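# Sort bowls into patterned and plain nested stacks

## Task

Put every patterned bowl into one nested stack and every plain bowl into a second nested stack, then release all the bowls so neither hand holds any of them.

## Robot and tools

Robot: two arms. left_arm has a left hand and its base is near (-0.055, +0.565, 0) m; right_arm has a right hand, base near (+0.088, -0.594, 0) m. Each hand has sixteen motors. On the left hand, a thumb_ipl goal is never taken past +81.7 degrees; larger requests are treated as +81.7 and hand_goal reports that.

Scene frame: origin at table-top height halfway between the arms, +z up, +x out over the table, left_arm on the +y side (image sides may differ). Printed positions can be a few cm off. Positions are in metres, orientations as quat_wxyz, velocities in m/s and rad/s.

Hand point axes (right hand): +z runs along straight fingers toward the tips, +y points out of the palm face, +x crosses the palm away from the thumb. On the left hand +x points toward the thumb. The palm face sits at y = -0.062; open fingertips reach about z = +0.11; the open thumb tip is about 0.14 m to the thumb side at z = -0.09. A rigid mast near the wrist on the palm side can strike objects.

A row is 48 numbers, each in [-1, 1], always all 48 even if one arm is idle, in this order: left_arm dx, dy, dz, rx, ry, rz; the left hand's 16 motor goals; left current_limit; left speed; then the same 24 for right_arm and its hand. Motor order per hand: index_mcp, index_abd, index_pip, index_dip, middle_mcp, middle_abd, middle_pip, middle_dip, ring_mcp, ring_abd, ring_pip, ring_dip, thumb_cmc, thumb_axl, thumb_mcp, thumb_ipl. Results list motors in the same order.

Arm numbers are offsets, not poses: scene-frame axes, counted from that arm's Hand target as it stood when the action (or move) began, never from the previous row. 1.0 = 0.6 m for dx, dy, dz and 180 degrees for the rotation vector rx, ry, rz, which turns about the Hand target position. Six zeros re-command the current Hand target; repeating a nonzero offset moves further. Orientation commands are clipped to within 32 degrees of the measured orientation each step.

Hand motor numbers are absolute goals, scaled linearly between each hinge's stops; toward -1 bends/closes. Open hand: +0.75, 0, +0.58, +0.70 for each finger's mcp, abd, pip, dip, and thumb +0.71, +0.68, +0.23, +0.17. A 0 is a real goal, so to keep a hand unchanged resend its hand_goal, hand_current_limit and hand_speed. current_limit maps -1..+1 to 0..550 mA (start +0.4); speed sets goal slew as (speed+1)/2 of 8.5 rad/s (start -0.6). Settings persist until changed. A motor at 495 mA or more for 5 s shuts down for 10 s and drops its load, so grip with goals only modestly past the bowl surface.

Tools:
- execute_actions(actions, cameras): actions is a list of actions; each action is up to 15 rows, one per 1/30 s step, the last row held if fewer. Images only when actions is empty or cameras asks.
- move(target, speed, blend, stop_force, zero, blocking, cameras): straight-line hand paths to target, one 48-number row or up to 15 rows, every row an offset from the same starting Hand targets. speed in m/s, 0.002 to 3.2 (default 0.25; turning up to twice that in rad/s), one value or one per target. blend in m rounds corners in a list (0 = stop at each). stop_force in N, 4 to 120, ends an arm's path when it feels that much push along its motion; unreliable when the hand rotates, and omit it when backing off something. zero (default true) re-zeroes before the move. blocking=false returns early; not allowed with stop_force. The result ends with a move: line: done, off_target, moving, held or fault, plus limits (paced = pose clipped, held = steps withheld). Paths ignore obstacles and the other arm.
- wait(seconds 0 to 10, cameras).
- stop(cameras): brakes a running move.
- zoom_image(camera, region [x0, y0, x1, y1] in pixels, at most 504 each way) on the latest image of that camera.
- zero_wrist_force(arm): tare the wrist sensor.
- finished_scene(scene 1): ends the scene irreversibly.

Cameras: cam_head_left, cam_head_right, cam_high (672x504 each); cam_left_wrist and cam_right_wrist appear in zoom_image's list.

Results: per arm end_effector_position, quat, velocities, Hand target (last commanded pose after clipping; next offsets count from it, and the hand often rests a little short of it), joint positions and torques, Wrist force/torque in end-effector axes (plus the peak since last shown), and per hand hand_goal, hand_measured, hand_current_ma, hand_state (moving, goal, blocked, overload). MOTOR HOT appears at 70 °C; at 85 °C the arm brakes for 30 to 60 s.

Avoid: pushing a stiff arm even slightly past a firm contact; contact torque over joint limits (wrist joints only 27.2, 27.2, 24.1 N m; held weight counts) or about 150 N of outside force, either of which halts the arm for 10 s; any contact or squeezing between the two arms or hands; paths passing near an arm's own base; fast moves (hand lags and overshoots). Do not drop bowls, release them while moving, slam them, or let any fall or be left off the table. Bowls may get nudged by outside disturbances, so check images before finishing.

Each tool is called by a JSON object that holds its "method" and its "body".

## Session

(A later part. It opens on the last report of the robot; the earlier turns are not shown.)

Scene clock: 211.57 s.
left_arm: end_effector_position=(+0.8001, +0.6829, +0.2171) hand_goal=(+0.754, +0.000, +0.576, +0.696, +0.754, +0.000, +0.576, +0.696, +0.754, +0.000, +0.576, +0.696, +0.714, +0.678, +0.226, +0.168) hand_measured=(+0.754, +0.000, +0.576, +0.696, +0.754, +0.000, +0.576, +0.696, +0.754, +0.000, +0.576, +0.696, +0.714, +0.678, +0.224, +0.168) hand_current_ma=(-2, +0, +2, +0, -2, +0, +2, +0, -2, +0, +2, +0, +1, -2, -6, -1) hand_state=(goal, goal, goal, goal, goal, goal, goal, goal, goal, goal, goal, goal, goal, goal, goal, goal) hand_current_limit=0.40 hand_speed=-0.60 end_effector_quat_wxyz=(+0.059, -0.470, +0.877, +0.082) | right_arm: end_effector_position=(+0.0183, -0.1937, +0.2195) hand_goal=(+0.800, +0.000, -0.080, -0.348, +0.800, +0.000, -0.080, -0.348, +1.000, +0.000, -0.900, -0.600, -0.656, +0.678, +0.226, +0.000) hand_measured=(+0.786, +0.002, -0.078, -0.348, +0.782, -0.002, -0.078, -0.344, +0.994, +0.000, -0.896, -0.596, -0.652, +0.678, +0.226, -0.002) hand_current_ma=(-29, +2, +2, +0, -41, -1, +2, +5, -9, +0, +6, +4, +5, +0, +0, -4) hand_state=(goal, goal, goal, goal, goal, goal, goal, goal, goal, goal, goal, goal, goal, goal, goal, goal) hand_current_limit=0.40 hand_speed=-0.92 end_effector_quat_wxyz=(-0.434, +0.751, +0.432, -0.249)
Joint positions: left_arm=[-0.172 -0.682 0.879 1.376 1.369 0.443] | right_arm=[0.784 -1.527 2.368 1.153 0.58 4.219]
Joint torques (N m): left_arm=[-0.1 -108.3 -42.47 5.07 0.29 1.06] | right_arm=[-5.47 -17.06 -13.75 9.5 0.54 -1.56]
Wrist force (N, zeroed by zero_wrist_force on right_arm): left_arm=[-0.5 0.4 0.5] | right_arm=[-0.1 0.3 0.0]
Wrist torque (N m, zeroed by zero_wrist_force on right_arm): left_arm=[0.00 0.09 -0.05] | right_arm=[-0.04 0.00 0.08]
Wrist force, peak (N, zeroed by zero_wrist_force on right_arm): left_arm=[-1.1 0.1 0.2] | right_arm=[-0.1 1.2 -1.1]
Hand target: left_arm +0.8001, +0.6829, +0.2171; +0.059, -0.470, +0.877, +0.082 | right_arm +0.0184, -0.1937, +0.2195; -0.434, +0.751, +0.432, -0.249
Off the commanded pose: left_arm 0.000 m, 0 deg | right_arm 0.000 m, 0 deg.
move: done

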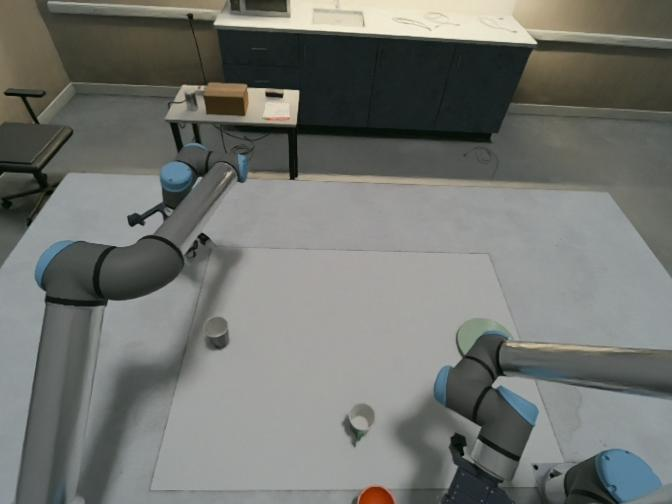

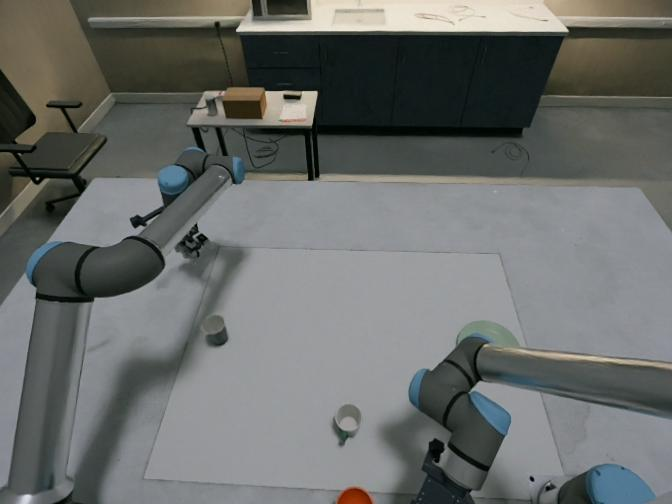

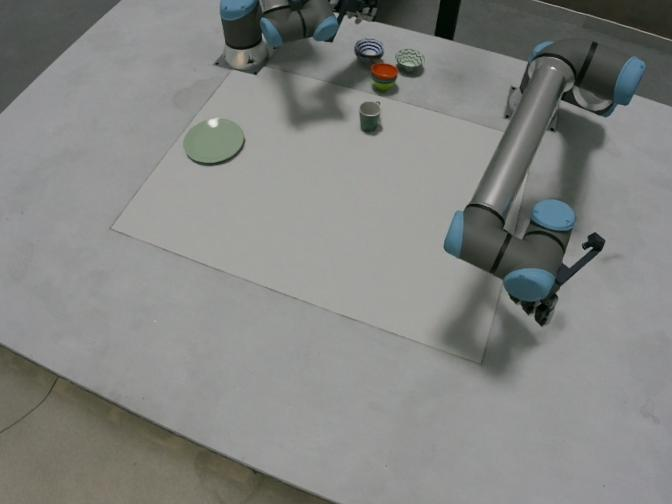

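{"method": "move", "body": {"target": [0,0,0,0,0,0,0.754,0,0.576,0.696,0.754,0,0.576,0.696,0.754,0,0.576,0.696,0.714,0.678,0.226,0.168,0.4,-0.6,-0.1957,0.3895,-0.1,0,0,0.1667,0.918,0,-0.08,-0.348,0.918,0,-0.08,-0.348,1.0,0,-0.9,-0.6,-0.657,0.678,0.225,0.059,0.4,-0.6], "speed": 0.2, "cameras": ["cam_high"]}}

{"method": "zoom_image", "body": {"camera": "cam_high", "region": [345, 5, 465, 95]}}

Scene clock: 216.07 s.
left_arm: end_effector_position=(+0.8001, +0.6829, +0.2171) hand_goal=(+0.754, +0.000, +0.576, +0.696, +0.754, +0.000, +0.576, +0.696, +0.754, +0.000, +0.576, +0.696, +0.714, +0.678, +0.226, +0.168) hand_measured=(+0.754, +0.000, +0.576, +0.696, +0.754, +0.000, +0.576, +0.696, +0.754, +0.000, +0.576, +0.696, +0.714, +0.678, +0.224, +0.168) hand_current_ma=(-2, +0, +2, +0, -2, +0, +2, +0, -2, +0, +2, +0, +1, -2, -6, -1) hand_state=(goal, goal, goal, goal, goal, goal, goal, goal, goal, goal, goal, goal, goal, goal, goal, goal) hand_current_limit=0.40 hand_speed=-0.60 end_effector_quat_wxyz=(+0.059, -0.470, +0.877, +0.082) | right_arm: end_effector_position=(-0.0990, +0.0399, +0.1595) hand_goal=(+0.918, +0.000, -0.080, -0.348, +0.918, +0.000, -0.080, -0.348, +1.000, +0.000, -0.900, -0.600, -0.656, +0.678, +0.226, +0.060) hand_measured=(+0.898, +0.002, -0.078, -0.348, +0.896, -0.002, -0.078, -0.344, +0.994, +0.000, -0.896, -0.596, -0.654, +0.678, +0.226, +0.058) hand_current_ma=(-48, +2, +2, +0, -49, -1, +2, +5, -9, +0, +6, +4, +3, +0, +0, -4) hand_state=(blocked, goal, goal, goal, blocked, goal, goal, goal, goal, goal, goal, goal, goal, goal, goal, goal) hand_current_limit=0.40 hand_speed=-0.60 end_effector_quat_wxyz=(-0.354, +0.613, +0.611, -0.353)
Joint positions: left_arm=[-0.172 -0.682 0.879 1.376 1.369 0.443] | right_arm=[1.329 -1.011 1.761 1.213 0.571 4.255]
Joint torques (N m): left_arm=[1.2 -107.53 -41.95 4.86 0.36 0.64] | right_arm=[10.04 -67.1 -39.64 9.51 0.43 -1.58]
Wrist force (N, zeroed by zero_wrist_force on right_arm): left_arm=[-0.7 -0.1 0.6] | right_arm=[0.2 0.1 0.1]
Wrist torque (N m, zeroed by zero_wrist_force on right_arm): left_arm=[-0.06 0.11 -0.06] | right_arm=[-0.08 -0.03 0.16]
Wrist force, peak (N, zeroed by zero_wrist_force on right_arm): left_arm=[-0.6 0.3 0.7] | right_arm=[1.4 0.2 0.9]
Hand target: left_arm +0.8001, +0.6829, +0.2171; +0.059, -0.470, +0.877, +0.082 | right_arm -0.0991, +0.0400, +0.1595; -0.354, +0.613, +0.611, -0.353
Off the commanded pose: left_arm 0.000 m, 0 deg | right_arm 0.000 m, 0 deg.
move: done
Images, in order (width x height): cam_high 672x504.

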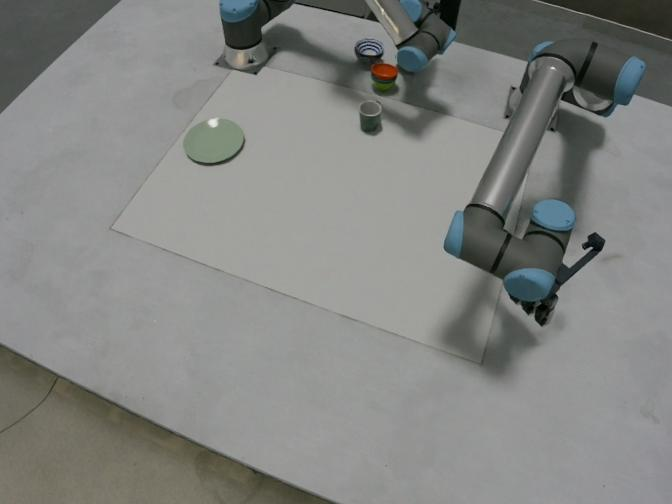

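Scaled by 4.200.

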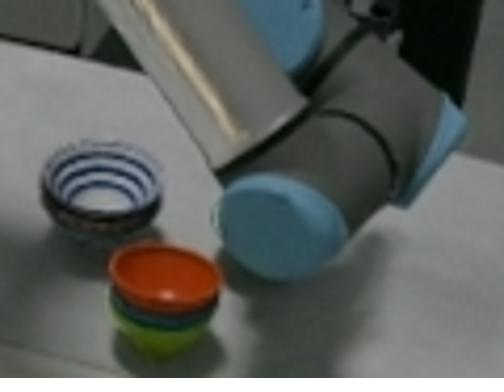

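{"method": "move", "body": {"target": [[0,0,0,0,0,0,0.754,0,0.576,0.696,0.754,0,0.576,0.696,0.754,0,0.576,0.696,0.714,0.678,0.226,0.168,0.4,-0.6,0,0,-0.1242,0,0,0,0.918,0,-0.08,-0.348,0.918,0,-0.08,-0.348,1.0,0,-0.9,-0.6,-0.657,0.678,0.225,0.059,0.4,-0.6],[0,0,0,0,0,0,0.754,0,0.576,0.696,0.754,0,0.576,0.696,0.754,0,0.576,0.696,0.714,0.678,0.226,0.168,0.4,-0.6,0,0,-0.1817,0,0,0,0.918,0,-0.08,-0.348,0.918,0,-0.08,-0.348,1.0,0,-0.9,-0.6,-0.657,0.678,0.225,0.059,0.4,-0.6]], "speed": [0.1, 0.025], "stop_force": 4, "cameras": ["cam_high"]}}

{"method": "zoom_image", "body": {"camera": "cam_high", "region": [345, 5, 465, 95]}}

Scene clock: 219.47 s.
left_arm: end_effector_position=(+0.8001, +0.6829, +0.2171) hand_goal=(+0.754, +0.000, +0.576, +0.696, +0.754, +0.000, +0.576, +0.696, +0.754, +0.000, +0.576, +0.696, +0.714, +0.678, +0.226, +0.168) hand_measured=(+0.754, +0.000, +0.576, +0.696, +0.754, +0.000, +0.576, +0.696, +0.754, +0.000, +0.576, +0.696, +0.714, +0.678, +0.224, +0.168) hand_current_ma=(-2, +0, +2, +0, -2, +0, +2, +0, -2, +0, +2, +0, +1, -2, -6, -1) hand_state=(goal, goal, goal, goal, goal, goal, goal, goal, goal, goal, goal, goal, goal, goal, goal, goal) hand_current_limit=0.40 hand_speed=-0.60 end_effector_quat_wxyz=(+0.059, -0.470, +0.877, +0.082) | right_arm: end_effector_position=(-0.0991, +0.0400, +0.0505) hand_goal=(+0.918, +0.000, -0.080, -0.348, +0.918, +0.000, -0.080, -0.348, +1.000, +0.000, -0.900, -0.600, -0.656, +0.678, +0.226, +0.060) hand_measured=(+0.898, +0.002, -0.078, -0.348, +0.898, -0.002, -0.078, -0.344, +0.994, +0.000, -0.896, -0.596, -0.654, +0.678, +0.226, +0.058) hand_current_ma=(-47, +2, +2, +0, -48, -1, +2, +5, -9, +0, +6, +4, +3, +0, +0, -4) hand_state=(blocked, goal, goal, goal, blocked, goal, goal, goal, goal, goal, goal, goal, goal, goal, goal, goal) hand_current_limit=0.40 hand_speed=-0.60 end_effector_quat_wxyz=(-0.354, +0.613, +0.611, -0.353)
Joint positions: left_arm=[-0.172 -0.682 0.879 1.376 1.369 0.443] | right_arm=[1.329 -0.877 1.785 1.055 0.571 4.255]
Joint torques (N m): left_arm=[0.82 -107.16 -42.77 4.98 0.56 0.78] | right_arm=[10.96 -71.66 -10.75 1.21 -3.78 1.47]
Wrist force (N, zeroed by zero_wrist_force on right_arm): left_arm=[-0.4 0.0 0.4] | right_arm=[0.0 0.3 0.1]
Wrist torque (N m, zeroed by zero_wrist_force on right_arm): left_arm=[-0.03 0.07 -0.04] | right_arm=[-0.04 0.00 0.16]
Wrist force, peak (N, zeroed by zero_wrist_force on right_arm): left_arm=[-0.8 -0.3 0.5] | right_arm=[0.3 0.8 0.4]
Hand target: left_arm +0.8001, +0.6829, +0.2171; +0.059, -0.470, +0.877, +0.082 | right_arm -0.0991, +0.0400, +0.0505; -0.354, +0.613, +0.611, -0.353
Off the commanded pose: left_arm 0.000 m, 0 deg | right_arm 0.000 m, 0 deg.
move: done
Images, in order (width x height): cam_high 672x504.

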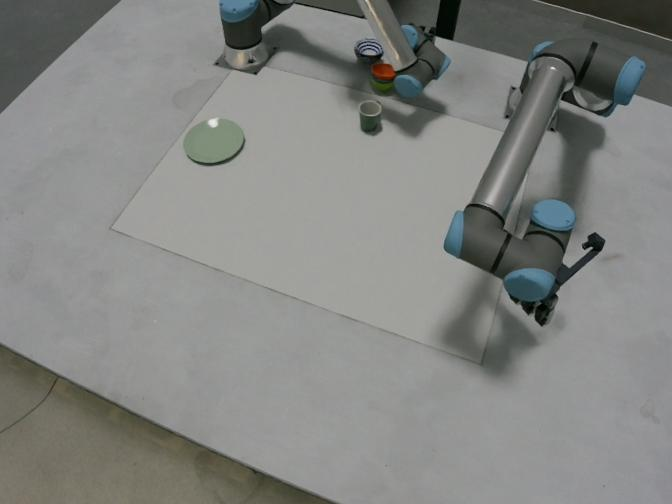

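Scaled by 4.200.

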